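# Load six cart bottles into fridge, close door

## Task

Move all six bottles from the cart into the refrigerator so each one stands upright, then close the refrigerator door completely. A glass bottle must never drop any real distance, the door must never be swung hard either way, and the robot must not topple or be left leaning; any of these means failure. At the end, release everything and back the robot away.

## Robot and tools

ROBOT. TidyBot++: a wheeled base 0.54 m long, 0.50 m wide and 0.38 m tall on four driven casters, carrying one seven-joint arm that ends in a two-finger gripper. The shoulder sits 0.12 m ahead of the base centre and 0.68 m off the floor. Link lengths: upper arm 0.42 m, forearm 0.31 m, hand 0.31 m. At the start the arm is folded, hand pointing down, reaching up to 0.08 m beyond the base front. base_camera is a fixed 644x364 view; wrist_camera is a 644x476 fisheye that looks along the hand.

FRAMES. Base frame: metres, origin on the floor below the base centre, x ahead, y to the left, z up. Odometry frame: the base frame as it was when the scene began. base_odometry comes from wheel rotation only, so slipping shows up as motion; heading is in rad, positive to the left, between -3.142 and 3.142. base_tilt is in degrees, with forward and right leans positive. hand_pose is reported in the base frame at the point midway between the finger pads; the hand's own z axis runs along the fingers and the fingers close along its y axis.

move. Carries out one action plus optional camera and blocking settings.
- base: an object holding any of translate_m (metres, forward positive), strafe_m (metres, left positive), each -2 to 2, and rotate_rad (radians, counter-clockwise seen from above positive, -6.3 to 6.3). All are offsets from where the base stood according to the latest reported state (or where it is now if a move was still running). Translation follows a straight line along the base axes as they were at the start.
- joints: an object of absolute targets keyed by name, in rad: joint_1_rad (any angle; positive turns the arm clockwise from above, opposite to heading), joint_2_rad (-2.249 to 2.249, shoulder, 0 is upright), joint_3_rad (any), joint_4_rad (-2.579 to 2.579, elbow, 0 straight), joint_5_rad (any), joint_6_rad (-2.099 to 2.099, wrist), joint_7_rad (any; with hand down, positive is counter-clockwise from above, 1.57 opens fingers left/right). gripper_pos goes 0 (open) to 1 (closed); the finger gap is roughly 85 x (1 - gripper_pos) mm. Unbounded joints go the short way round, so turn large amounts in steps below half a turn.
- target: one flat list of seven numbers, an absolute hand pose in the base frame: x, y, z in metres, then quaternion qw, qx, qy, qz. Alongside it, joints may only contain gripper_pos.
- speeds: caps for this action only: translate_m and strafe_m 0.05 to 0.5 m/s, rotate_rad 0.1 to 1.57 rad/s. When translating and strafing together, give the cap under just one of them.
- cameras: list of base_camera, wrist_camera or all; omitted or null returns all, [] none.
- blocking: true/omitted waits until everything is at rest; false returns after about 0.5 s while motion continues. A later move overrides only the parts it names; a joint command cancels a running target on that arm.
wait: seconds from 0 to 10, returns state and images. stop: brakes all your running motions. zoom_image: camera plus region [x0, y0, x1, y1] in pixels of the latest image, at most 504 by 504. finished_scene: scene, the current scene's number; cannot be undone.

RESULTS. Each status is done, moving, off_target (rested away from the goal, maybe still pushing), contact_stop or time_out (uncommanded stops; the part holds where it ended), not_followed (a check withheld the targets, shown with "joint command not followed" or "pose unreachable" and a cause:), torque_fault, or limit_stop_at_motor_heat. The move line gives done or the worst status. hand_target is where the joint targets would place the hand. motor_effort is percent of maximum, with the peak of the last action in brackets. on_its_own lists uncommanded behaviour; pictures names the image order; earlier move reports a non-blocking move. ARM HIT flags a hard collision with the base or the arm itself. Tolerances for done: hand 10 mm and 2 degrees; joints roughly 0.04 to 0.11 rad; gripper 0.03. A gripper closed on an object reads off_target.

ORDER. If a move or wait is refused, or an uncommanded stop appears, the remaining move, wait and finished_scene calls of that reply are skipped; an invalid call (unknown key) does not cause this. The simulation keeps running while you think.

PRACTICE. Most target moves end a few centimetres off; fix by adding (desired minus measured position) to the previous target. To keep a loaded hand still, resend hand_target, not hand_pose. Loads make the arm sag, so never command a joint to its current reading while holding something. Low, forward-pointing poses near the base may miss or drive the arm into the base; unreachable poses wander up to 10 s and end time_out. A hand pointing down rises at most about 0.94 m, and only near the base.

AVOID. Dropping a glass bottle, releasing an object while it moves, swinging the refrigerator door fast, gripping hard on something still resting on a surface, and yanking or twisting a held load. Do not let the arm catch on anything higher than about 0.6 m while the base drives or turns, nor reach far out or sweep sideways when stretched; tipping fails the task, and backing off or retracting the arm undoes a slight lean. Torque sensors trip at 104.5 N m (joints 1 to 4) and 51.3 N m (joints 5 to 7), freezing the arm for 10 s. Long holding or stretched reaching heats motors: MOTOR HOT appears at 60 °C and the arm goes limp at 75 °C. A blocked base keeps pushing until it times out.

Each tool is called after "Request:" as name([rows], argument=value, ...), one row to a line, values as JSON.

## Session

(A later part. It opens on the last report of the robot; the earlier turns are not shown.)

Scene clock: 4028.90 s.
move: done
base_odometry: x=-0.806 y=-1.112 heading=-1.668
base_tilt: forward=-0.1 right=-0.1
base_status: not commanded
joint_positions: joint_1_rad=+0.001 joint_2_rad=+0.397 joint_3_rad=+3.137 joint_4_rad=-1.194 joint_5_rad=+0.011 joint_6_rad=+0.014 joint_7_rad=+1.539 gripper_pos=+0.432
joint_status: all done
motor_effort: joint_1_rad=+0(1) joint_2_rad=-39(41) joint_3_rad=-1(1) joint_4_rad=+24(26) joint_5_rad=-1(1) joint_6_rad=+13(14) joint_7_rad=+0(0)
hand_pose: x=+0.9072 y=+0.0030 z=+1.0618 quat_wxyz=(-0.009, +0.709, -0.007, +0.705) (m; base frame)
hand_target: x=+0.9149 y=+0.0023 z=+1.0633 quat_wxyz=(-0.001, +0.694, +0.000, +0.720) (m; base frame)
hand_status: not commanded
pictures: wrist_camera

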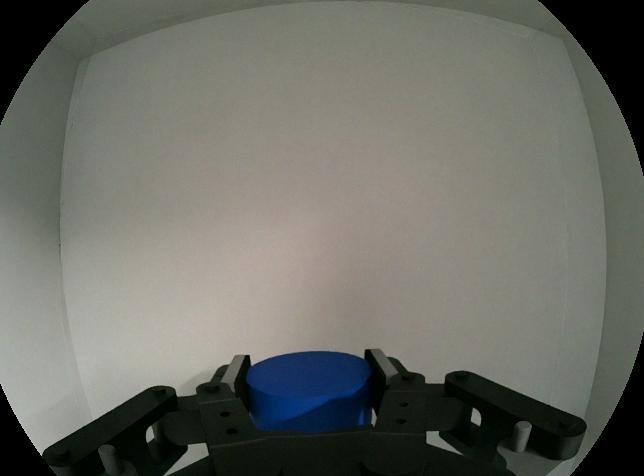

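Request:
move(joints={"joint_2_rad": 0.424, "joint_4_rad": -1.208, "joint_6_rad": 0.099}, cameras=["wrist_camera"])

Request:
move(joints={"joint_2_rad": 0.430, "joint_4_rad": -1.216, "joint_6_rad": 0.113}, cameras=["wrist_camera"])

Scene clock: 4039.33 s.
move: done
base_odometry: x=-0.806 y=-1.112 heading=-1.668
base_tilt: forward=-0.1 right=-0.1
base_status: not commanded
joint_positions: joint_1_rad=+0.001 joint_2_rad=+0.398 joint_3_rad=+3.137 joint_4_rad=-1.198 joint_5_rad=+0.011 joint_6_rad=+0.024 joint_7_rad=+1.539 gripper_pos=+0.432
joint_status: all done
motor_effort: joint_1_rad=-1(1) joint_2_rad=-39(41) joint_3_rad=-1(1) joint_4_rad=+24(25) joint_5_rad=-1(1) joint_6_rad=+13(14) joint_7_rad=+0(1)
hand_pose: x=+0.9074 y=+0.0030 z=+1.0617 quat_wxyz=(-0.009, +0.707, -0.007, +0.707) (m; base frame)
hand_target: x=+0.9169 y=+0.0023 z=+1.0579 quat_wxyz=(-0.001, +0.694, +0.000, +0.720) (m; base frame)
hand_status: not commanded
pictures: wrist_camera

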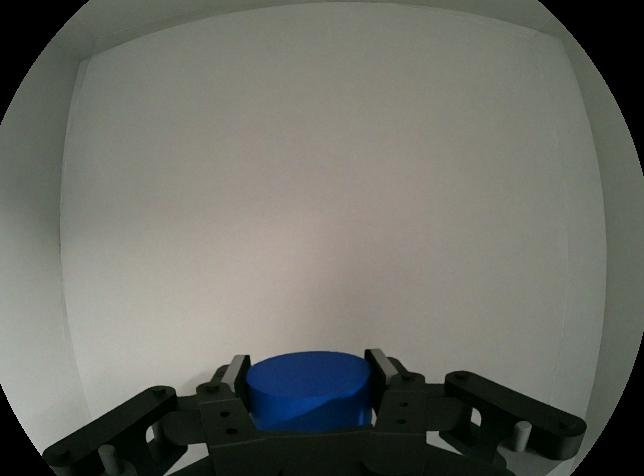

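Scene clock: 4039.83 s.
move: done
base_odometry: x=-0.806 y=-1.112 heading=-1.668
base_tilt: forward=-0.1 right=-0.1
base_status: not commanded
joint_positions: joint_1_rad=+0.001 joint_2_rad=+0.399 joint_3_rad=+3.137 joint_4_rad=-1.204 joint_5_rad=+0.011 joint_6_rad=+0.038 joint_7_rad=+1.539 gripper_pos=+0.432
joint_status: all done
motor_effort: joint_1_rad=-1(1) joint_2_rad=-39(40) joint_3_rad=-1(1) joint_4_rad=+23(24) joint_5_rad=-1(1) joint_6_rad=+13(14) joint_7_rad=+0(0)
hand_pose: x=+0.9079 y=+0.0031 z=+1.0615 quat_wxyz=(-0.009, +0.705, -0.007, +0.709) (m; base frame)
hand_target: x=+0.9189 y=+0.0023 z=+1.0524 quat_wxyz=(-0.001, +0.694, +0.000, +0.720) (m; base frame)
hand_status: not commanded
pictures: wrist_camera

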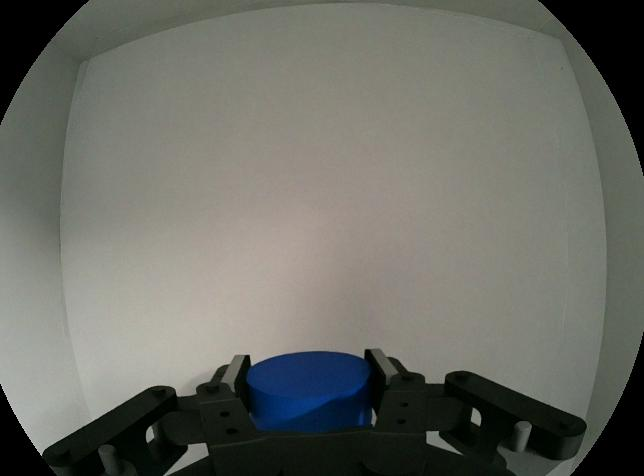

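Request:
move(joints={"joint_2_rad": 0.438, "joint_4_rad": -1.226, "joint_6_rad": 0.125}, cameras=["wrist_camera"])

Request:
move(joints={"joint_2_rad": 0.446, "joint_4_rad": -1.232, "joint_6_rad": 0.125}, cameras=["wrist_camera"])

Scene clock: 4061.40 s.
move: done
base_odometry: x=-0.806 y=-1.112 heading=-1.668
base_tilt: forward=-0.1 right=-0.1
base_status: not commanded
joint_positions: joint_1_rad=+0.001 joint_2_rad=+0.400 joint_3_rad=+3.137 joint_4_rad=-1.209 joint_5_rad=+0.011 joint_6_rad=+0.053 joint_7_rad=+1.539 gripper_pos=+0.432
joint_status: all done
motor_effort: joint_1_rad=+0(1) joint_2_rad=-39(40) joint_3_rad=-1(1) joint_4_rad=+23(24) joint_5_rad=-1(1) joint_6_rad=+13(14) joint_7_rad=+0(0)
hand_pose: x=+0.9083 y=+0.0031 z=+1.0614 quat_wxyz=(-0.009, +0.702, -0.006, +0.712) (m; base frame)
hand_target: x=+0.9216 y=+0.0023 z=+1.0435 quat_wxyz=(-0.001, +0.696, +0.000, +0.718) (m; base frame)
hand_status: not commanded
pictures: wrist_camera

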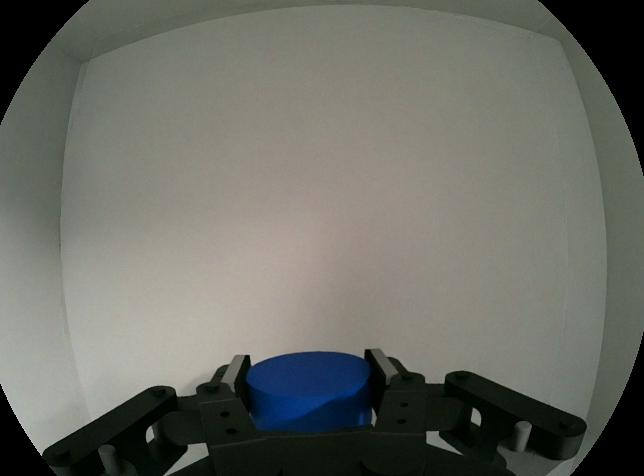

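Scene clock: 4061.87 s.
move: done
base_odometry: x=-0.806 y=-1.112 heading=-1.668
base_tilt: forward=-0.1 right=-0.1
base_status: not commanded
joint_positions: joint_1_rad=+0.001 joint_2_rad=+0.402 joint_3_rad=+3.137 joint_4_rad=-1.210 joint_5_rad=+0.011 joint_6_rad=+0.057 joint_7_rad=+1.539 gripper_pos=+0.432
joint_status: all done
motor_effort: joint_1_rad=+0(1) joint_2_rad=-37(38) joint_3_rad=-1(1) joint_4_rad=+22(23) joint_5_rad=-1(2) joint_6_rad=+12(13) joint_7_rad=-1(1)
hand_pose: x=+0.9089 y=+0.0031 z=+1.0612 quat_wxyz=(-0.009, +0.701, -0.006, +0.713) (m; base frame)
hand_target: x=+0.9243 y=+0.0023 z=+1.0333 quat_wxyz=(-0.001, +0.701, +0.000, +0.713) (m; base frame)
hand_status: not commanded
pictures: wrist_camera

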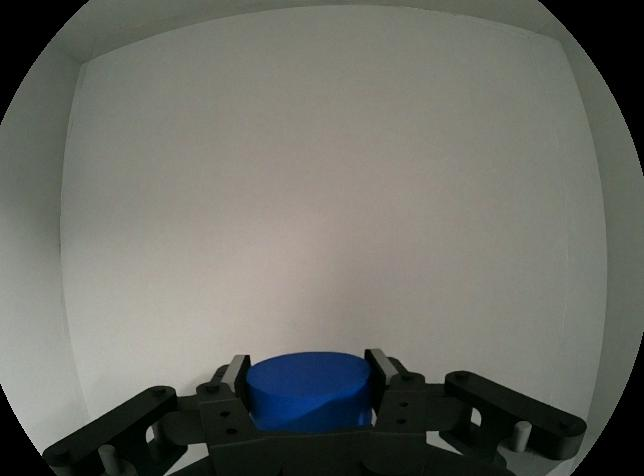

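Request:
move(joints={"gripper_pos": 0.42, "joint_2_rad": 0.435}, cameras=["wrist_camera"])

Request:
move(joints={"gripper_pos": 0.1}, cameras=["wrist_camera"])

Scene clock: 4072.33 s.
move: done
base_odometry: x=-0.806 y=-1.112 heading=-1.668
base_tilt: forward=-0.1 right=-0.1
base_status: not commanded
joint_positions: joint_1_rad=+0.001 joint_2_rad=+0.402 joint_3_rad=+3.137 joint_4_rad=-1.210 joint_5_rad=+0.011 joint_6_rad=+0.058 joint_7_rad=+1.539 gripper_pos=+0.418
joint_status: all done
motor_effort: joint_1_rad=-1(1) joint_2_rad=-37(37) joint_3_rad=-1(1) joint_4_rad=+22(22) joint_5_rad=-1(1) joint_6_rad=+12(12) joint_7_rad=+0(1)
hand_pose: x=+0.9089 y=+0.0031 z=+1.0613 quat_wxyz=(-0.009, +0.701, -0.006, +0.713) (m; base frame)
hand_target: x=+0.9204 y=+0.0023 z=+1.0422 quat_wxyz=(-0.001, +0.697, +0.000, +0.717) (m; base frame)
hand_status: not commanded
pictures: wrist_camera

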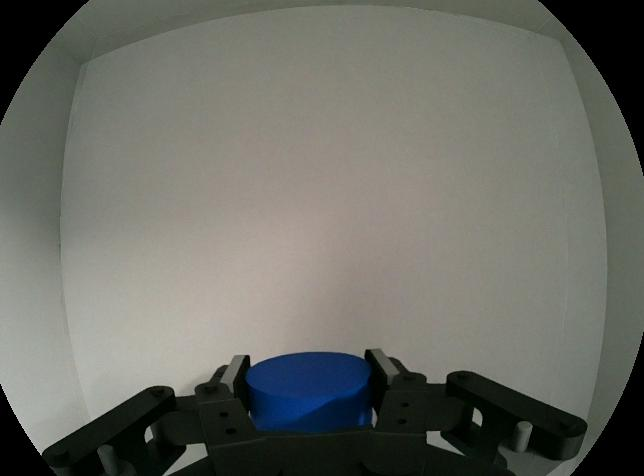

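Scene clock: 4073.03 s.
move: done
base_odometry: x=-0.806 y=-1.112 heading=-1.668
base_tilt: forward=-0.1 right=-0.1
base_status: not commanded
joint_positions: joint_1_rad=+0.001 joint_2_rad=+0.402 joint_3_rad=+3.137 joint_4_rad=-1.210 joint_5_rad=+0.011 joint_6_rad=+0.075 joint_7_rad=+1.539 gripper_pos=+0.100
joint_status: all done
motor_effort: joint_1_rad=-1(1) joint_2_rad=-35(37) joint_3_rad=-1(1) joint_4_rad=+20(22) joint_5_rad=-1(1) joint_6_rad=+9(11) joint_7_rad=+0(1)
hand_pose: x=+0.9088 y=+0.0032 z=+1.0666 quat_wxyz=(-0.009, +0.695, -0.006, +0.719) (m; base frame)
hand_target: x=+0.9204 y=+0.0023 z=+1.0422 quat_wxyz=(-0.001, +0.697, +0.000, +0.717) (m; base frame)
hand_status: not commanded
pictures: wrist_camera

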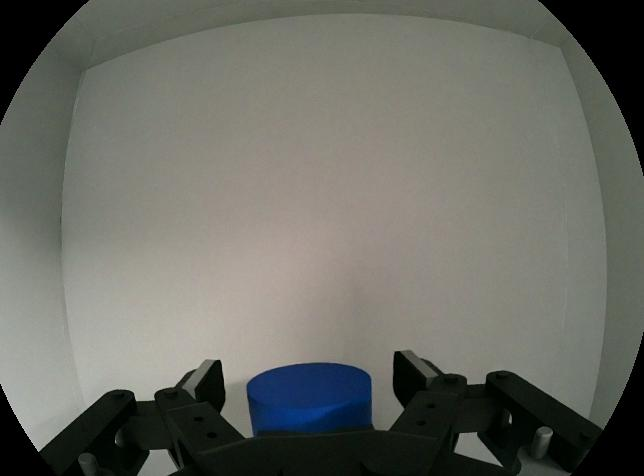

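Request:
move(joints={"gripper_pos": 0.0}, cameras=[])

Request:
move(base={"translate_m": -0.33}, speeds={"translate_m": 0.25}, cameras=["wrist_camera"])

Scene clock: 4079.67 s.
move: done
base_odometry: x=-0.806 y=-1.112 heading=-1.668
base_tilt: forward=-0.1 right=-0.1
base_status: not commanded
joint_positions: joint_1_rad=+0.001 joint_2_rad=+0.402 joint_3_rad=+3.137 joint_4_rad=-1.210 joint_5_rad=+0.011 joint_6_rad=+0.075 joint_7_rad=+1.539 gripper_pos=+0.000
joint_status: all done
motor_effort: joint_1_rad=+0(1) joint_2_rad=-34(35) joint_3_rad=-1(1) joint_4_rad=+20(20) joint_5_rad=-1(1) joint_6_rad=+10(10) joint_7_rad=+0(1)
hand_pose: x=+0.9088 y=+0.0032 z=+1.0666 quat_wxyz=(-0.009, +0.695, -0.006, +0.719) (m; base frame)
hand_target: x=+0.9204 y=+0.0023 z=+1.0422 quat_wxyz=(-0.001, +0.697, +0.000, +0.717) (m; base frame)
hand_status: not commanded
pictures: none
No camera images: "cameras" was empty.

Scene clock: 4081.90 s.
move: done
base_odometry: x=-0.773 y=-0.783 heading=-1.668
base_tilt: forward=-0.1 right=-0.1
base_status: done
joint_positions: joint_1_rad=+0.001 joint_2_rad=+0.405 joint_3_rad=+3.137 joint_4_rad=-1.210 joint_5_rad=+0.011 joint_6_rad=+0.076 joint_7_rad=+1.539 gripper_pos=+0.000
joint_status: not commanded
motor_effort: joint_1_rad=+0(3) joint_2_rad=-35(38) joint_3_rad=-1(2) joint_4_rad=+20(21) joint_5_rad=-1(1) joint_6_rad=+9(11) joint_7_rad=+0(0)
hand_pose: x=+0.9099 y=+0.0031 z=+1.0647 quat_wxyz=(-0.009, +0.696, -0.006, +0.718) (m; base frame)
hand_target: x=+0.9204 y=+0.0023 z=+1.0422 quat_wxyz=(-0.001, +0.697, +0.000, +0.717) (m; base frame)
hand_status: not commanded
pictures: wrist_camera

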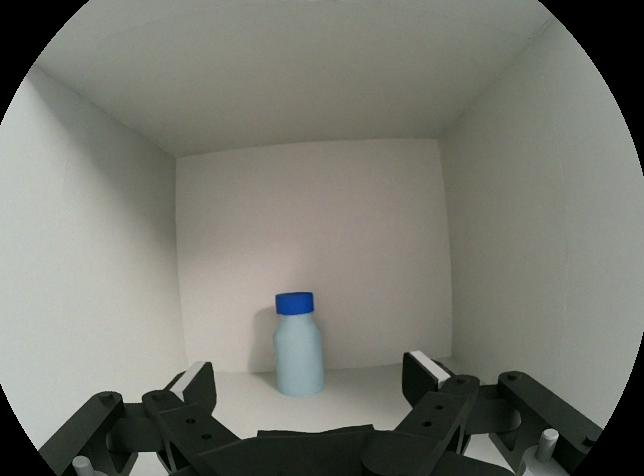

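Request:
move(base={"translate_m": -0.25}, joints={"joint_1_rad": 0.0, "joint_2_rad": 0.174, "joint_3_rad": 3.14, "joint_4_rad": -1.897, "joint_5_rad": 0.0, "joint_6_rad": 0.3965, "joint_7_rad": 1.59, "gripper_pos": 0.0}, cameras=[])

Request:
move(base={"translate_m": -0.104, "strafe_m": -0.021, "rotate_rad": -2.715}, cameras=["wrist_camera", "base_camera"])

Scene clock: 4157.67 s.
move: done
base_odometry: x=-0.749 y=-0.535 heading=-1.667
base_tilt: forward=-0.1 right=-0.1
base_status: done
joint_positions: joint_1_rad=+0.001 joint_2_rad=+0.207 joint_3_rad=+3.137 joint_4_rad=-1.864 joint_5_rad=+0.011 joint_6_rad=+0.343 joint_7_rad=+1.539 gripper_pos=+0.000
joint_status: all done
motor_effort: joint_1_rad=+0(2) joint_2_rad=-25(37) joint_3_rad=-1(2) joint_4_rad=+18(21) joint_5_rad=-1(2) joint_6_rad=+10(11) joint_7_rad=+0(2)
hand_pose: x=+0.7887 y=+0.0043 z=+0.8936 quat_wxyz=(-0.009, +0.761, -0.006, +0.649) (m; base frame)
hand_target: x=+0.7773 y=+0.0023 z=+0.9132 quat_wxyz=(+0.006, +0.743, +0.008, +0.669) (m; base frame)
hand_status: not commanded
pictures: none
No camera images: "cameras" was empty.

Scene clock: 4160.83 s.
move: done
base_odometry: x=-0.760 y=-0.429 heading=+1.901
base_tilt: forward=-0.1 right=-0.1
base_status: done
joint_positions: joint_1_rad=+0.003 joint_2_rad=+0.204 joint_3_rad=+3.138 joint_4_rad=-1.865 joint_5_rad=+0.011 joint_6_rad=+0.345 joint_7_rad=+1.539 gripper_pos=+0.000
joint_status: not commanded
motor_effort: joint_1_rad=-1(3) joint_2_rad=-26(29) joint_3_rad=-1(3) joint_4_rad=+18(18) joint_5_rad=-1(2) joint_6_rad=+9(10) joint_7_rad=+0(0)
hand_pose: x=+0.7879 y=+0.0031 z=+0.8962 quat_wxyz=(-0.009, +0.759, -0.006, +0.651) (m; base frame)
hand_target: x=+0.7773 y=+0.0023 z=+0.9132 quat_wxyz=(+0.006, +0.743, +0.008, +0.669) (m; base frame)
hand_status: not commanded
pictures: base_camera, wrist_camera

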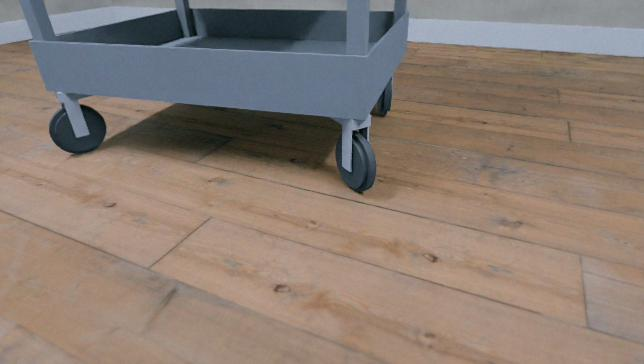

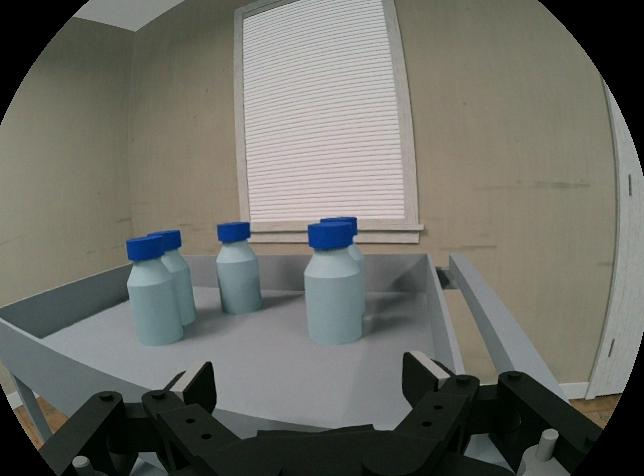

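Request:
move(joints={"joint_2_rad": 0.158, "joint_4_rad": -1.815, "joint_6_rad": 0.47, "joint_7_rad": 1.63}, cameras=["wrist_camera"])

Scene clock: 4175.30 s.
move: done
base_odometry: x=-0.760 y=-0.429 heading=+1.901
base_tilt: forward=-0.1 right=-0.1
base_status: not commanded
joint_positions: joint_1_rad=+0.003 joint_2_rad=+0.191 joint_3_rad=+3.138 joint_4_rad=-1.824 joint_5_rad=+0.011 joint_6_rad=+0.418 joint_7_rad=+1.578 gripper_pos=+0.000
joint_status: all done
motor_effort: joint_1_rad=+0(1) joint_2_rad=-26(28) joint_3_rad=-1(1) joint_4_rad=+18(19) joint_5_rad=-1(1) joint_6_rad=+9(11) joint_7_rad=+0(1)
hand_pose: x=+0.7940 y=+0.0033 z=+0.9515 quat_wxyz=(+0.004, +0.716, +0.008, +0.698) (m; base frame)
hand_target: x=+0.7850 y=+0.0023 z=+0.9954 quat_wxyz=(+0.021, +0.682, +0.021, +0.730) (m; base frame)
hand_status: not commanded
pictures: wrist_camera

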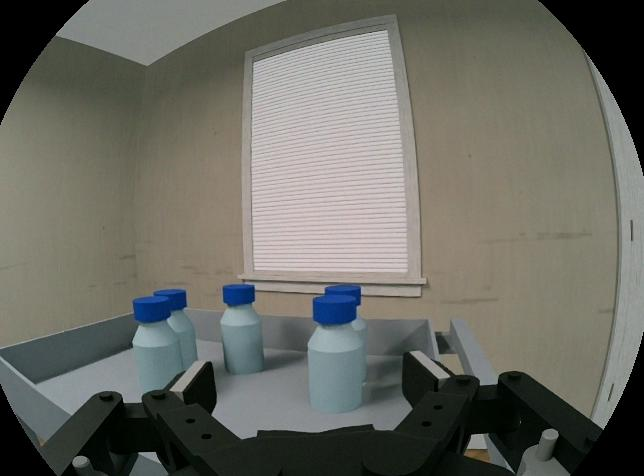

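Request:
zoom_image(camera="wrist_camera", region=[280, 260, 400, 420])

Scaled by 3.150.

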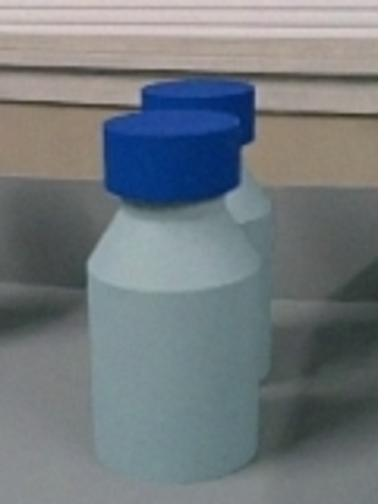

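Request:
move(base={"translate_m": 0.14, "strafe_m": -0.034}, joints={"joint_4_rad": -1.868}, speeds={"translate_m": 0.25}, cameras=["wrist_camera"])

Scene clock: 4228.70 s.
move: done
base_odometry: x=-0.773 y=-0.285 heading=+1.900
base_tilt: forward=-0.1 right=-0.1
base_status: done
joint_positions: joint_1_rad=+0.003 joint_2_rad=+0.184 joint_3_rad=+3.138 joint_4_rad=-1.847 joint_5_rad=+0.011 joint_6_rad=+0.422 joint_7_rad=+1.578 gripper_pos=+0.000
joint_status: all done
motor_effort: joint_1_rad=+0(1) joint_2_rad=-26(28) joint_3_rad=-1(1) joint_4_rad=+18(20) joint_5_rad=-1(1) joint_6_rad=+9(10) joint_7_rad=+0(0)
hand_pose: x=+0.7887 y=+0.0033 z=+0.9440 quat_wxyz=(+0.004, +0.720, +0.008, +0.693) (m; base frame)
hand_target: x=+0.7788 y=+0.0023 z=+0.9637 quat_wxyz=(+0.020, +0.702, +0.021, +0.712) (m; base frame)
hand_status: not commanded
pictures: wrist_camera

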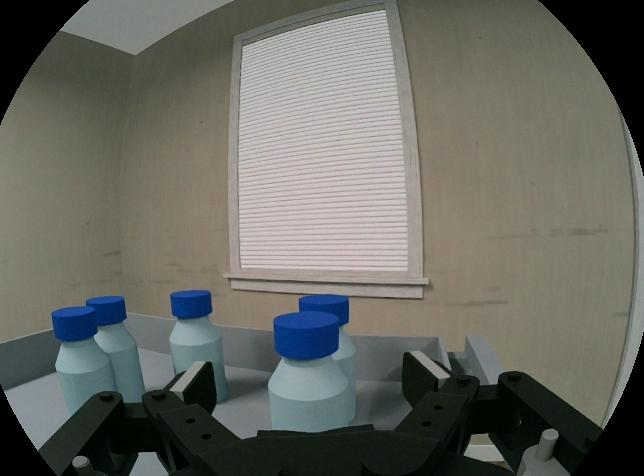

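Request:
move(base={"translate_m": 0.105, "strafe_m": -0.004}, joints={"joint_4_rad": -1.882}, speeds={"translate_m": 0.15}, cameras=["wrist_camera"])

Scene clock: 4245.17 s.
move: done
base_odometry: x=-0.803 y=-0.185 heading=+1.900
base_tilt: forward=-0.1 right=-0.1
base_status: done
joint_positions: joint_1_rad=+0.003 joint_2_rad=+0.180 joint_3_rad=+3.138 joint_4_rad=-1.857 joint_5_rad=+0.011 joint_6_rad=+0.422 joint_7_rad=+1.579 gripper_pos=+0.000
joint_status: all done
motor_effort: joint_1_rad=-1(1) joint_2_rad=-26(28) joint_3_rad=+0(1) joint_4_rad=+18(20) joint_5_rad=-1(1) joint_6_rad=+9(10) joint_7_rad=+0(0)
hand_pose: x=+0.7862 y=+0.0033 z=+0.9407 quat_wxyz=(+0.004, +0.722, +0.008, +0.691) (m; base frame)
hand_target: x=+0.7769 y=+0.0023 z=+0.9554 quat_wxyz=(+0.020, +0.707, +0.021, +0.707) (m; base frame)
hand_status: not commanded
pictures: wrist_camera

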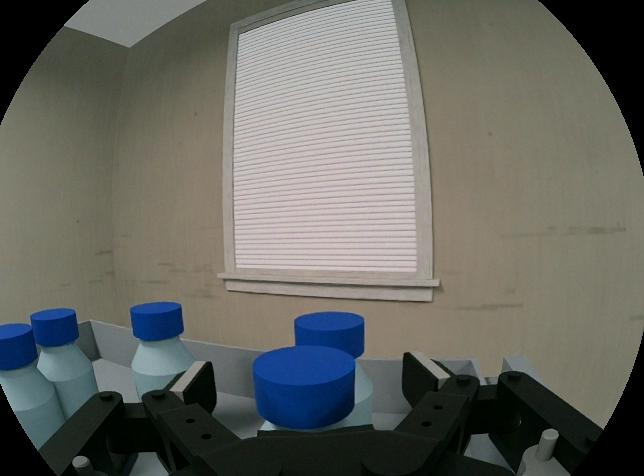

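Request:
move(base={"translate_m": 0.022, "strafe_m": 0.001}, speeds={"translate_m": 0.1}, cameras=["wrist_camera"])

Request:
move(joints={"gripper_pos": 0.5}, cameras=["wrist_camera"])

Scene clock: 4259.87 s.
move: done
base_odometry: x=-0.811 y=-0.164 heading=+1.900
base_tilt: forward=-0.1 right=-0.1
base_status: done
joint_positions: joint_1_rad=+0.003 joint_2_rad=+0.178 joint_3_rad=+3.138 joint_4_rad=-1.857 joint_5_rad=+0.011 joint_6_rad=+0.422 joint_7_rad=+1.579 gripper_pos=+0.000
joint_status: not commanded
motor_effort: joint_1_rad=+0(1) joint_2_rad=-26(29) joint_3_rad=-1(1) joint_4_rad=+18(19) joint_5_rad=-1(1) joint_6_rad=+9(10) joint_7_rad=+0(0)
hand_pose: x=+0.7857 y=+0.0033 z=+0.9420 quat_wxyz=(+0.004, +0.722, +0.008, +0.692) (m; base frame)
hand_target: x=+0.7769 y=+0.0023 z=+0.9554 quat_wxyz=(+0.020, +0.707, +0.021, +0.707) (m; base frame)
hand_status: not commanded
pictures: wrist_camera

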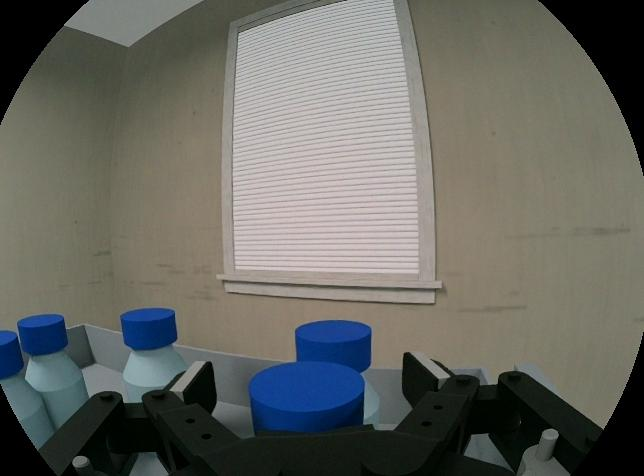

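Scene clock: 4260.70 s.
move: off_target
base_odometry: x=-0.811 y=-0.164 heading=+1.900
base_tilt: forward=-0.1 right=-0.1
base_status: not commanded
joint_positions: joint_1_rad=+0.003 joint_2_rad=+0.178 joint_3_rad=+3.138 joint_4_rad=-1.857 joint_5_rad=+0.011 joint_6_rad=+0.423 joint_7_rad=+1.579 gripper_pos=+0.457
joint_status: gripper_pos off_target (ended at +0.457, target +0.500)
motor_effort: joint_1_rad=+0(1) joint_2_rad=-25(26) joint_3_rad=+0(1) joint_4_rad=+19(19) joint_5_rad=-1(1) joint_6_rad=+10(10) joint_7_rad=+0(0)
hand_pose: x=+0.7857 y=+0.0033 z=+0.9422 quat_wxyz=(+0.004, +0.722, +0.008, +0.692) (m; base frame)
hand_target: x=+0.7769 y=+0.0023 z=+0.9554 quat_wxyz=(+0.020, +0.707, +0.021, +0.707) (m; base frame)
hand_status: not commanded
pictures: wrist_camera

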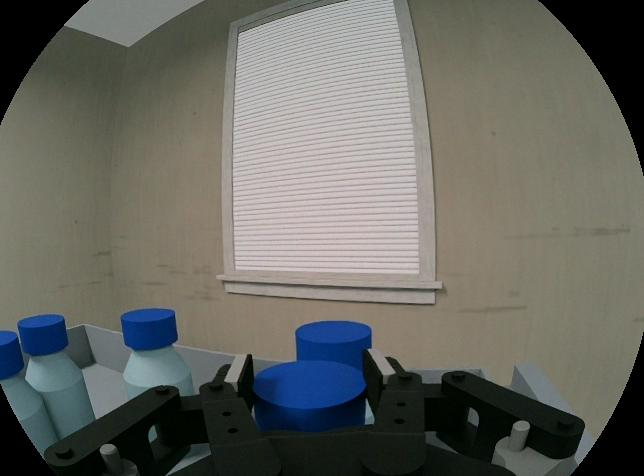

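Request:
move(joints={"gripper_pos": 0.78}, cameras=[])

Request:
move(joints={"joint_2_rad": -0.02, "joint_4_rad": -1.47, "joint_6_rad": -0.13}, cameras=["wrist_camera"])

Scene clock: 4268.90 s.
move: off_target
base_odometry: x=-0.811 y=-0.164 heading=+1.900
base_tilt: forward=-0.1 right=-0.1
base_status: not commanded
joint_positions: joint_1_rad=+0.003 joint_2_rad=+0.178 joint_3_rad=+3.138 joint_4_rad=-1.857 joint_5_rad=+0.011 joint_6_rad=+0.423 joint_7_rad=+1.579 gripper_pos=+0.457
joint_status: gripper_pos off_target (ended at +0.457, target +0.780)
motor_effort: joint_1_rad=+0(1) joint_2_rad=-25(26) joint_3_rad=+0(1) joint_4_rad=+19(19) joint_5_rad=-1(1) joint_6_rad=+10(10) joint_7_rad=+0(0)
hand_pose: x=+0.7857 y=+0.0033 z=+0.9422 quat_wxyz=(+0.004, +0.722, +0.008, +0.692) (m; base frame)
hand_target: x=+0.7769 y=+0.0023 z=+0.9554 quat_wxyz=(+0.020, +0.707, +0.021, +0.707) (m; base frame)
hand_status: not commanded
pictures: none
No camera images: "cameras" was empty.

Scene clock: 4270.80 s.
move: done
base_odometry: x=-0.811 y=-0.164 heading=+1.900
base_tilt: forward=-0.1 right=-0.1
base_status: not commanded
joint_positions: joint_1_rad=+0.003 joint_2_rad=+0.020 joint_3_rad=+3.138 joint_4_rad=-1.502 joint_5_rad=+0.011 joint_6_rad=-0.098 joint_7_rad=+1.579 gripper_pos=+0.457
joint_status: all done
motor_effort: joint_1_rad=-1(1) joint_2_rad=-25(33) joint_3_rad=+0(1) joint_4_rad=+23(25) joint_5_rad=-1(1) joint_6_rad=+13(15) joint_7_rad=+0(1)
hand_pose: x=+0.7521 y=+0.0017 z=+1.1027 quat_wxyz=(+0.007, +0.724, +0.007, +0.690) (m; base frame)
hand_target: x=+0.7339 y=+0.0024 z=+1.1375 quat_wxyz=(+0.020, +0.710, +0.022, +0.704) (m; base frame)
hand_status: not commanded
pictures: wrist_camera

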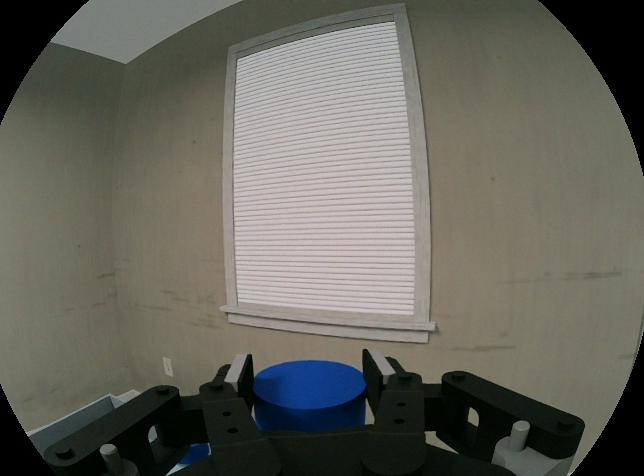

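Request:
move(base={"translate_m": -0.3}, cameras=["wrist_camera"])

Request:
move(base={"translate_m": -0.2205, "strafe_m": 0.2888, "rotate_rad": 2.715}, cameras=["wrist_camera", "base_camera"])

Scene clock: 4317.77 s.
move: done
base_odometry: x=-0.714 y=-0.448 heading=+1.900
base_tilt: forward=-0.1 right=-0.1
base_status: done
joint_positions: joint_1_rad=+0.002 joint_2_rad=+0.010 joint_3_rad=+3.138 joint_4_rad=-1.502 joint_5_rad=+0.011 joint_6_rad=-0.104 joint_7_rad=+1.580 gripper_pos=+0.457
joint_status: not commanded
motor_effort: joint_1_rad=+0(3) joint_2_rad=-26(30) joint_3_rad=+0(3) joint_4_rad=+24(24) joint_5_rad=-1(1) joint_6_rad=+13(14) joint_7_rad=+0(0)
hand_pose: x=+0.7480 y=+0.0017 z=+1.1069 quat_wxyz=(+0.007, +0.723, +0.007, +0.691) (m; base frame)
hand_target: x=+0.7339 y=+0.0024 z=+1.1375 quat_wxyz=(+0.020, +0.710, +0.022, +0.704) (m; base frame)
hand_status: not commanded
pictures: wrist_camera

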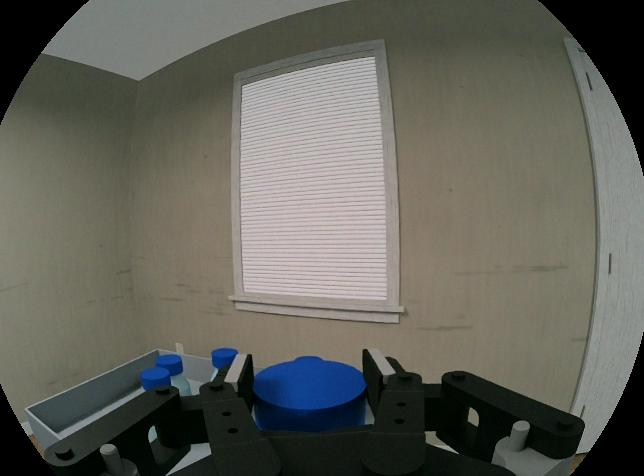

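Scene clock: 4321.30 s.
move: done
base_odometry: x=-0.916 y=-0.750 heading=-1.669
base_tilt: forward=-0.1 right=-0.1
base_status: done
joint_positions: joint_1_rad=-0.005 joint_2_rad=+0.010 joint_3_rad=+3.137 joint_4_rad=-1.502 joint_5_rad=+0.011 joint_6_rad=-0.104 joint_7_rad=+1.580 gripper_pos=+0.457
joint_status: not commanded
motor_effort: joint_1_rad=-1(5) joint_2_rad=-25(29) joint_3_rad=-1(5) joint_4_rad=+23(24) joint_5_rad=-1(2) joint_6_rad=+13(14) joint_7_rad=+0(1)
hand_pose: x=+0.7480 y=+0.0070 z=+1.1068 quat_wxyz=(+0.004, +0.723, +0.011, +0.691) (m; base frame)
hand_target: x=+0.7339 y=+0.0024 z=+1.1375 quat_wxyz=(+0.020, +0.710, +0.022, +0.704) (m; base frame)
hand_status: not commanded
pictures: base_camera, wrist_camera

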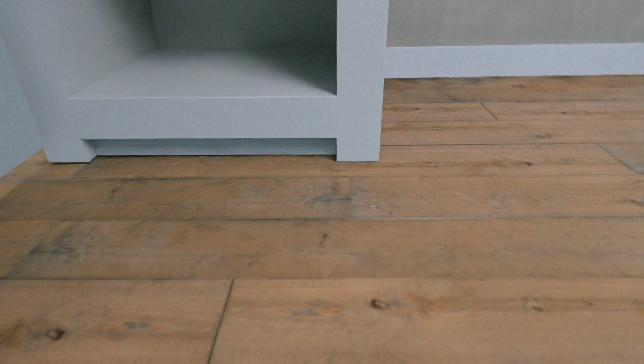

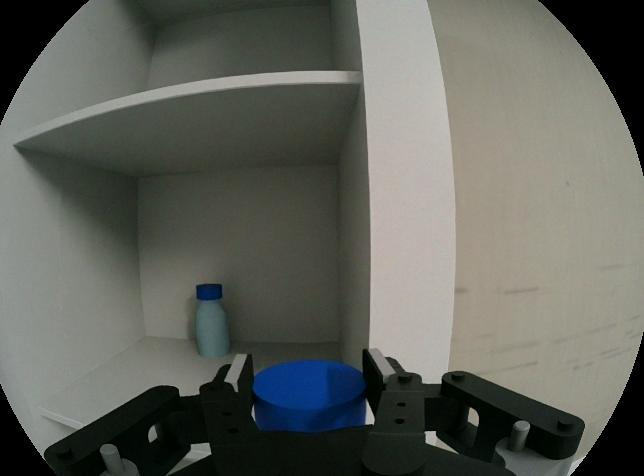

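Request:
move(base={"translate_m": 0.1, "strafe_m": 0.045}, joints={"joint_1_rad": 0.0, "joint_2_rad": 0.36, "joint_4_rad": -1.05, "joint_6_rad": -0.22}, speeds={"translate_m": 0.2}, cameras=["wrist_camera"])

Scene clock: 4382.10 s.
move: done
base_odometry: x=-0.881 y=-0.854 heading=-1.668
base_tilt: forward=-0.1 right=-0.1
base_status: done
joint_positions: joint_1_rad=-0.005 joint_2_rad=+0.348 joint_3_rad=+3.137 joint_4_rad=-1.093 joint_5_rad=+0.011 joint_6_rad=-0.194 joint_7_rad=+1.580 gripper_pos=+0.457
joint_status: all done
motor_effort: joint_1_rad=+0(2) joint_2_rad=-37(41) joint_3_rad=-1(2) joint_4_rad=+23(26) joint_5_rad=-1(1) joint_6_rad=+12(15) joint_7_rad=+0(1)
hand_pose: x=+0.8846 y=+0.0070 z=+1.0988 quat_wxyz=(+0.004, +0.729, +0.010, +0.685) (m; base frame)
hand_target: x=+0.8883 y=+0.0023 z=+1.1075 quat_wxyz=(+0.020, +0.727, +0.022, +0.686) (m; base frame)
hand_status: not commanded
pictures: wrist_camera

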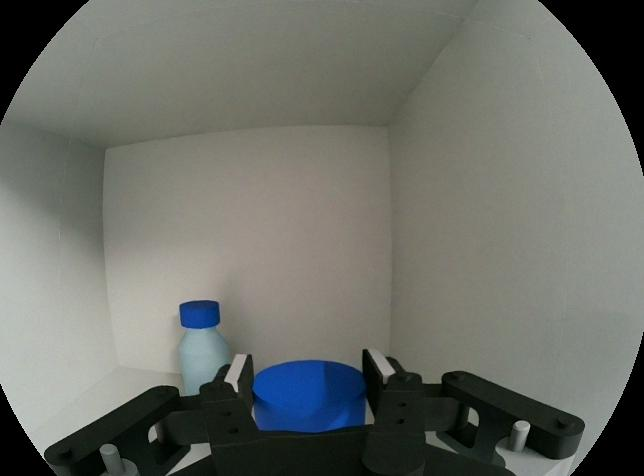

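Request:
move(base={"translate_m": 0.15}, speeds={"translate_m": 0.2}, cameras=["wrist_camera"])

Scene clock: 4401.07 s.
move: done
base_odometry: x=-0.896 y=-1.003 heading=-1.667
base_tilt: forward=-0.1 right=-0.1
base_status: done
joint_positions: joint_1_rad=-0.005 joint_2_rad=+0.349 joint_3_rad=+3.137 joint_4_rad=-1.091 joint_5_rad=+0.011 joint_6_rad=-0.194 joint_7_rad=+1.580 gripper_pos=+0.457
joint_status: not commanded
motor_effort: joint_1_rad=+0(1) joint_2_rad=-37(40) joint_3_rad=-1(2) joint_4_rad=+23(24) joint_5_rad=-1(1) joint_6_rad=+14(14) joint_7_rad=+0(0)
hand_pose: x=+0.8853 y=+0.0070 z=+1.0982 quat_wxyz=(+0.004, +0.729, +0.010, +0.684) (m; base frame)
hand_target: x=+0.8883 y=+0.0023 z=+1.1075 quat_wxyz=(+0.020, +0.727, +0.022, +0.686) (m; base frame)
hand_status: not commanded
pictures: wrist_camera

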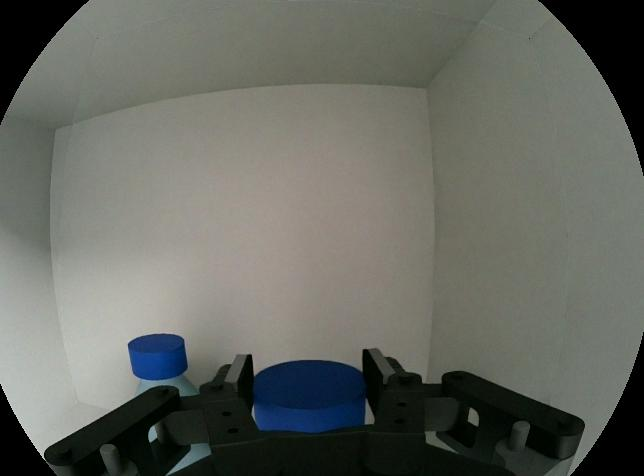

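Request:
move(base={"translate_m": 0.095, "strafe_m": -0.015}, speeds={"translate_m": 0.15}, cameras=[])

Request:
move(joints={"joint_2_rad": 0.40, "joint_4_rad": -1.135, "joint_6_rad": -0.13}, cameras=["wrist_camera"])

Scene clock: 4416.47 s.
move: done
base_odometry: x=-0.920 y=-1.096 heading=-1.667
base_tilt: forward=-0.1 right=-0.1
base_status: done
joint_positions: joint_1_rad=-0.005 joint_2_rad=+0.351 joint_3_rad=+3.137 joint_4_rad=-1.090 joint_5_rad=+0.011 joint_6_rad=-0.195 joint_7_rad=+1.580 gripper_pos=+0.457
joint_status: not commanded
motor_effort: joint_1_rad=+0(1) joint_2_rad=-37(41) joint_3_rad=-1(1) joint_4_rad=+23(24) joint_5_rad=-1(1) joint_6_rad=+13(14) joint_7_rad=+0(0)
hand_pose: x=+0.8859 y=+0.0070 z=+1.0973 quat_wxyz=(+0.004, +0.730, +0.010, +0.684) (m; base frame)
hand_target: x=+0.8883 y=+0.0023 z=+1.1075 quat_wxyz=(+0.020, +0.727, +0.022, +0.686) (m; base frame)
hand_status: not commanded
pictures: none
No camera images: "cameras" was empty.

Scene clock: 4417.33 s.
move: done
base_odometry: x=-0.920 y=-1.096 heading=-1.667
base_tilt: forward=-0.1 right=-0.1
base_status: not commanded
joint_positions: joint_1_rad=-0.005 joint_2_rad=+0.364 joint_3_rad=+3.137 joint_4_rad=-1.123 joint_5_rad=+0.011 joint_6_rad=-0.175 joint_7_rad=+1.580 gripper_pos=+0.457
joint_status: all done
motor_effort: joint_1_rad=+0(1) joint_2_rad=-36(38) joint_3_rad=-1(1) joint_4_rad=+22(24) joint_5_rad=-1(1) joint_6_rad=+12(14) joint_7_rad=+0(0)
hand_pose: x=+0.8920 y=+0.0071 z=+1.0729 quat_wxyz=(+0.004, +0.739, +0.010, +0.674) (m; base frame)
hand_target: x=+0.9069 y=+0.0023 z=+1.0513 quat_wxyz=(+0.019, +0.739, +0.022, +0.673) (m; base frame)
hand_status: not commanded
pictures: wrist_camera

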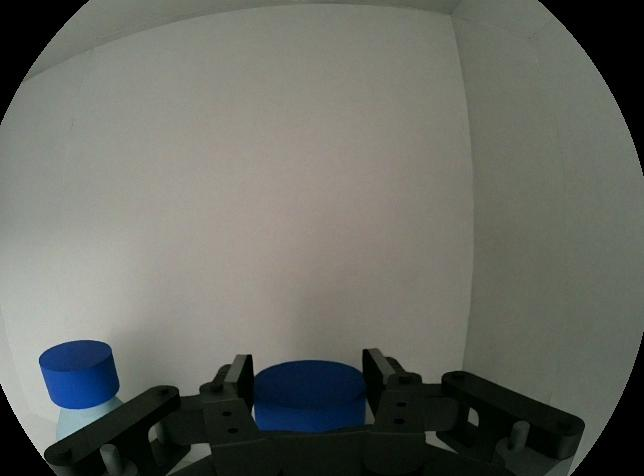

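Request:
move(joints={"joint_2_rad": 0.43, "joint_4_rad": -1.145, "joint_6_rad": -0.05}, cameras=["wrist_camera"])

Scene clock: 4427.97 s.
move: done
base_odometry: x=-0.920 y=-1.096 heading=-1.667
base_tilt: forward=-0.1 right=-0.1
base_status: not commanded
joint_positions: joint_1_rad=-0.005 joint_2_rad=+0.391 joint_3_rad=+3.137 joint_4_rad=-1.128 joint_5_rad=+0.011 joint_6_rad=-0.103 joint_7_rad=+1.580 gripper_pos=+0.457
joint_status: all done
motor_effort: joint_1_rad=+0(1) joint_2_rad=-38(38) joint_3_rad=-1(1) joint_4_rad=+23(24) joint_5_rad=-1(1) joint_6_rad=+12(12) joint_7_rad=+0(0)
hand_pose: x=+0.9042 y=+0.0074 z=+1.0709 quat_wxyz=(+0.004, +0.725, +0.010, +0.689) (m; base frame)
hand_target: x=+0.9196 y=+0.0023 z=+1.0461 quat_wxyz=(+0.020, +0.726, +0.022, +0.687) (m; base frame)
hand_status: not commanded
pictures: wrist_camera

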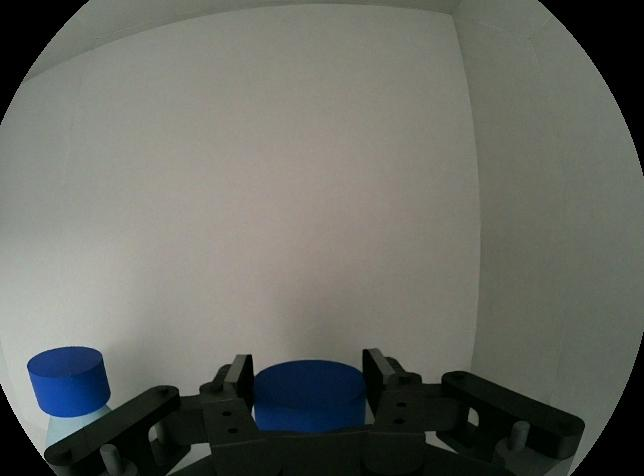

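Request:
move(joints={"joint_2_rad": 0.438, "joint_4_rad": -1.155, "joint_6_rad": -0.032}, cameras=[])

Request:
move(joints={"joint_2_rad": 0.446, "joint_4_rad": -1.165, "joint_6_rad": -0.016}, cameras=["wrist_camera"])

Scene clock: 4437.10 s.
move: done
base_odometry: x=-0.920 y=-1.096 heading=-1.667
base_tilt: forward=-0.1 right=-0.1
base_status: not commanded
joint_positions: joint_1_rad=-0.005 joint_2_rad=+0.393 joint_3_rad=+3.137 joint_4_rad=-1.133 joint_5_rad=+0.011 joint_6_rad=-0.088 joint_7_rad=+1.580 gripper_pos=+0.457
joint_status: all done
motor_effort: joint_1_rad=-1(1) joint_2_rad=-36(37) joint_3_rad=-1(1) joint_4_rad=+21(22) joint_5_rad=-1(1) joint_6_rad=+11(11) joint_7_rad=+0(0)
hand_pose: x=+0.9053 y=+0.0075 z=+1.0708 quat_wxyz=(+0.004, +0.722, +0.010, +0.692) (m; base frame)
hand_target: x=+0.9226 y=+0.0023 z=+1.0390 quat_wxyz=(+0.020, +0.726, +0.022, +0.687) (m; base frame)
hand_status: not commanded
pictures: none
No camera images: "cameras" was empty.

Scene clock: 4437.60 s.
move: done
base_odometry: x=-0.920 y=-1.096 heading=-1.667
base_tilt: forward=-0.1 right=-0.1
base_status: not commanded
joint_positions: joint_1_rad=-0.005 joint_2_rad=+0.396 joint_3_rad=+3.137 joint_4_rad=-1.139 joint_5_rad=+0.011 joint_6_rad=-0.070 joint_7_rad=+1.580 gripper_pos=+0.457
joint_status: all done
motor_effort: joint_1_rad=+0(1) joint_2_rad=-35(36) joint_3_rad=-1(1) joint_4_rad=+21(22) joint_5_rad=-1(1) joint_6_rad=+10(12) joint_7_rad=+0(0)
hand_pose: x=+0.9067 y=+0.0075 z=+1.0704 quat_wxyz=(+0.004, +0.719, +0.010, +0.695) (m; base frame)
hand_target: x=+0.9254 y=+0.0023 z=+1.0313 quat_wxyz=(+0.020, +0.726, +0.022, +0.687) (m; base frame)
hand_status: not commanded
pictures: wrist_camera

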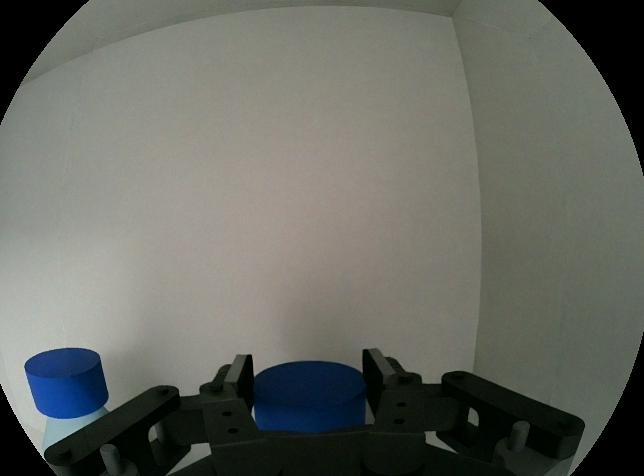

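Request:
move(joints={"gripper_pos": 0.42}, cameras=[])

Request:
move(joints={"gripper_pos": 0.0}, cameras=["wrist_camera"])

Scene clock: 4447.63 s.
move: done
base_odometry: x=-0.920 y=-1.096 heading=-1.667
base_tilt: forward=-0.1 right=-0.1
base_status: not commanded
joint_positions: joint_1_rad=-0.005 joint_2_rad=+0.397 joint_3_rad=+3.137 joint_4_rad=-1.139 joint_5_rad=+0.011 joint_6_rad=-0.069 joint_7_rad=+1.580 gripper_pos=+0.419
joint_status: all done
motor_effort: joint_1_rad=+0(1) joint_2_rad=-35(36) joint_3_rad=-1(1) joint_4_rad=+20(21) joint_5_rad=-1(1) joint_6_rad=+9(10) joint_7_rad=+0(0)
hand_pose: x=+0.9067 y=+0.0075 z=+1.0704 quat_wxyz=(+0.004, +0.719, +0.010, +0.695) (m; base frame)
hand_target: x=+0.9254 y=+0.0023 z=+1.0313 quat_wxyz=(+0.020, +0.726, +0.022, +0.687) (m; base frame)
hand_status: not commanded
pictures: none
No camera images: "cameras" was empty.

Scene clock: 4448.40 s.
move: done
base_odometry: x=-0.920 y=-1.096 heading=-1.667
base_tilt: forward=-0.1 right=-0.1
base_status: not commanded
joint_positions: joint_1_rad=-0.005 joint_2_rad=+0.397 joint_3_rad=+3.137 joint_4_rad=-1.139 joint_5_rad=+0.011 joint_6_rad=-0.068 joint_7_rad=+1.580 gripper_pos=+0.000
joint_status: all done
motor_effort: joint_1_rad=+0(1) joint_2_rad=-35(35) joint_3_rad=-1(1) joint_4_rad=+20(20) joint_5_rad=-1(1) joint_6_rad=+10(10) joint_7_rad=+0(0)
hand_pose: x=+0.9068 y=+0.0075 z=+1.0707 quat_wxyz=(+0.004, +0.719, +0.010, +0.695) (m; base frame)
hand_target: x=+0.9254 y=+0.0023 z=+1.0313 quat_wxyz=(+0.020, +0.726, +0.022, +0.687) (m; base frame)
hand_status: not commanded
pictures: wrist_camera

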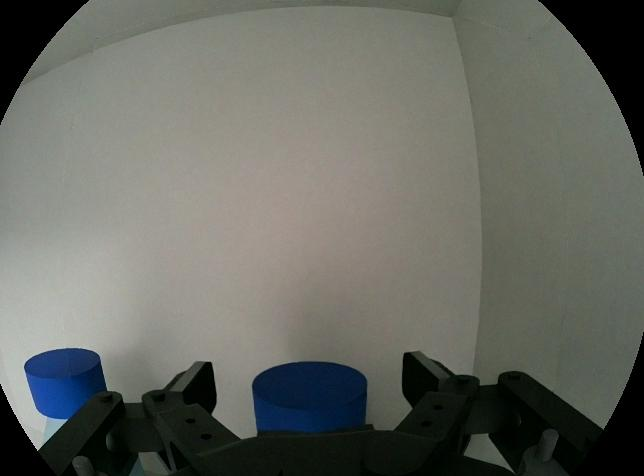

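Request:
move(base={"translate_m": -0.33}, speeds={"translate_m": 0.25}, cameras=["wrist_camera"])

Scene clock: 4457.37 s.
move: done
base_odometry: x=-0.888 y=-0.768 heading=-1.667
base_tilt: forward=-0.1 right=-0.1
base_status: done
joint_positions: joint_1_rad=-0.004 joint_2_rad=+0.404 joint_3_rad=+3.137 joint_4_rad=-1.139 joint_5_rad=+0.011 joint_6_rad=-0.066 joint_7_rad=+1.580 gripper_pos=+0.000
joint_status: not commanded
motor_effort: joint_1_rad=-1(1) joint_2_rad=-34(38) joint_3_rad=-1(2) joint_4_rad=+20(20) joint_5_rad=-1(1) joint_6_rad=+10(10) joint_7_rad=+0(1)
hand_pose: x=+0.9096 y=+0.0071 z=+1.0657 quat_wxyz=(+0.004, +0.720, +0.010, +0.694) (m; base frame)
hand_target: x=+0.9254 y=+0.0023 z=+1.0313 quat_wxyz=(+0.020, +0.726, +0.022, +0.687) (m; base frame)
hand_status: not commanded
pictures: wrist_camera

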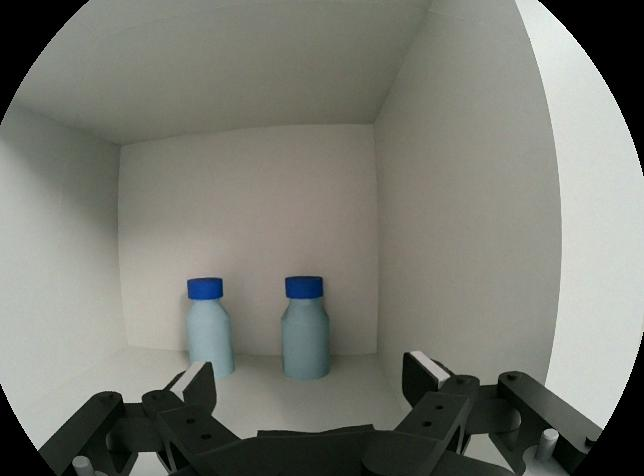

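Request:
move(base={"translate_m": -0.25}, joints={"joint_1_rad": 0.0, "joint_2_rad": 0.145, "joint_3_rad": 3.14, "joint_4_rad": -1.89, "joint_5_rad": 0.0, "joint_6_rad": 0.476, "joint_7_rad": 1.62, "gripper_pos": 0.0}, cameras=[])

Request:
move(base={"translate_m": -0.209, "strafe_m": 0.107, "rotate_rad": -2.716}, cameras=["wrist_camera"])

Scene clock: 4481.37 s.
move: done
base_odometry: x=-0.864 y=-0.519 heading=-1.667
base_tilt: forward=-0.1 right=-0.1
base_status: done
joint_positions: joint_1_rad=-0.004 joint_2_rad=+0.181 joint_3_rad=+3.137 joint_4_rad=-1.857 joint_5_rad=+0.011 joint_6_rad=+0.421 joint_7_rad=+1.580 gripper_pos=+0.000
joint_status: all done
motor_effort: joint_1_rad=+0(2) joint_2_rad=-25(37) joint_3_rad=-1(2) joint_4_rad=+18(21) joint_5_rad=-1(2) joint_6_rad=+10(11) joint_7_rad=+0(1)
hand_pose: x=+0.7862 y=+0.0085 z=+0.9400 quat_wxyz=(+0.002, +0.723, +0.012, +0.691) (m; base frame)
hand_target: x=+0.7721 y=+0.0023 z=+0.9611 quat_wxyz=(+0.017, +0.703, +0.018, +0.711) (m; base frame)
hand_status: not commanded
pictures: none
No camera images: "cameras" was empty.

Scene clock: 4484.67 s.
move: done
base_odometry: x=-0.738 y=-0.321 heading=+1.900
base_tilt: forward=-0.1 right=-0.1
base_status: done
joint_positions: joint_1_rad=+0.002 joint_2_rad=+0.172 joint_3_rad=+3.138 joint_4_rad=-1.859 joint_5_rad=+0.011 joint_6_rad=+0.425 joint_7_rad=+1.580 gripper_pos=+0.000
joint_status: not commanded
motor_effort: joint_1_rad=-1(3) joint_2_rad=-25(28) joint_3_rad=-1(3) joint_4_rad=+18(19) joint_5_rad=-1(2) joint_6_rad=+9(10) joint_7_rad=+0(0)
hand_pose: x=+0.7836 y=+0.0034 z=+0.9459 quat_wxyz=(+0.005, +0.719, +0.009, +0.695) (m; base frame)
hand_target: x=+0.7721 y=+0.0023 z=+0.9611 quat_wxyz=(+0.017, +0.703, +0.018, +0.711) (m; base frame)
hand_status: not commanded
pictures: wrist_camera

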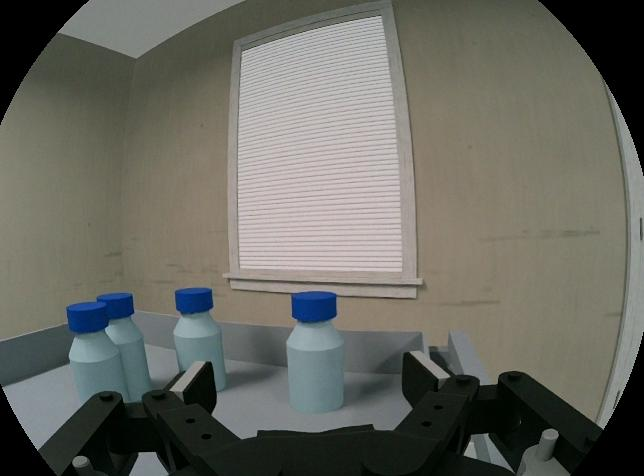

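Request:
move(base={"translate_m": 0.14, "strafe_m": -0.014}, speeds={"translate_m": 0.25}, cameras=["wrist_camera"])

Scene clock: 4494.53 s.
move: done
base_odometry: x=-0.770 y=-0.184 heading=+1.899
base_tilt: forward=-0.1 right=-0.1
base_status: done
joint_positions: joint_1_rad=+0.002 joint_2_rad=+0.169 joint_3_rad=+3.138 joint_4_rad=-1.860 joint_5_rad=+0.011 joint_6_rad=+0.427 joint_7_rad=+1.580 gripper_pos=+0.000
joint_status: not commanded
motor_effort: joint_1_rad=-1(1) joint_2_rad=-25(28) joint_3_rad=+0(1) joint_4_rad=+18(19) joint_5_rad=-1(1) joint_6_rad=+10(10) joint_7_rad=+0(1)
hand_pose: x=+0.7828 y=+0.0034 z=+0.9477 quat_wxyz=(+0.005, +0.718, +0.009, +0.696) (m; base frame)
hand_target: x=+0.7721 y=+0.0023 z=+0.9611 quat_wxyz=(+0.017, +0.703, +0.018, +0.711) (m; base frame)
hand_status: not commanded
pictures: wrist_camera

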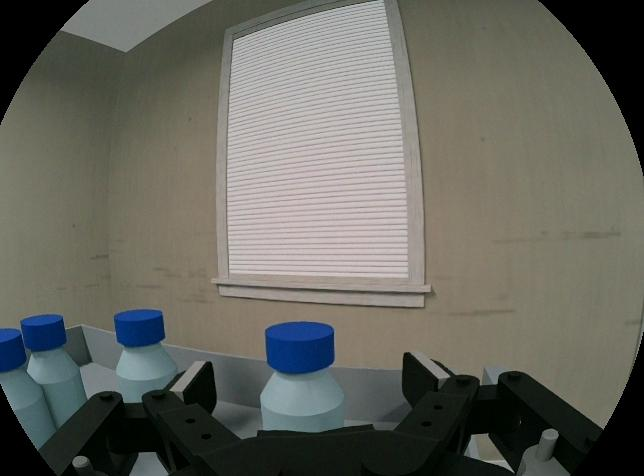

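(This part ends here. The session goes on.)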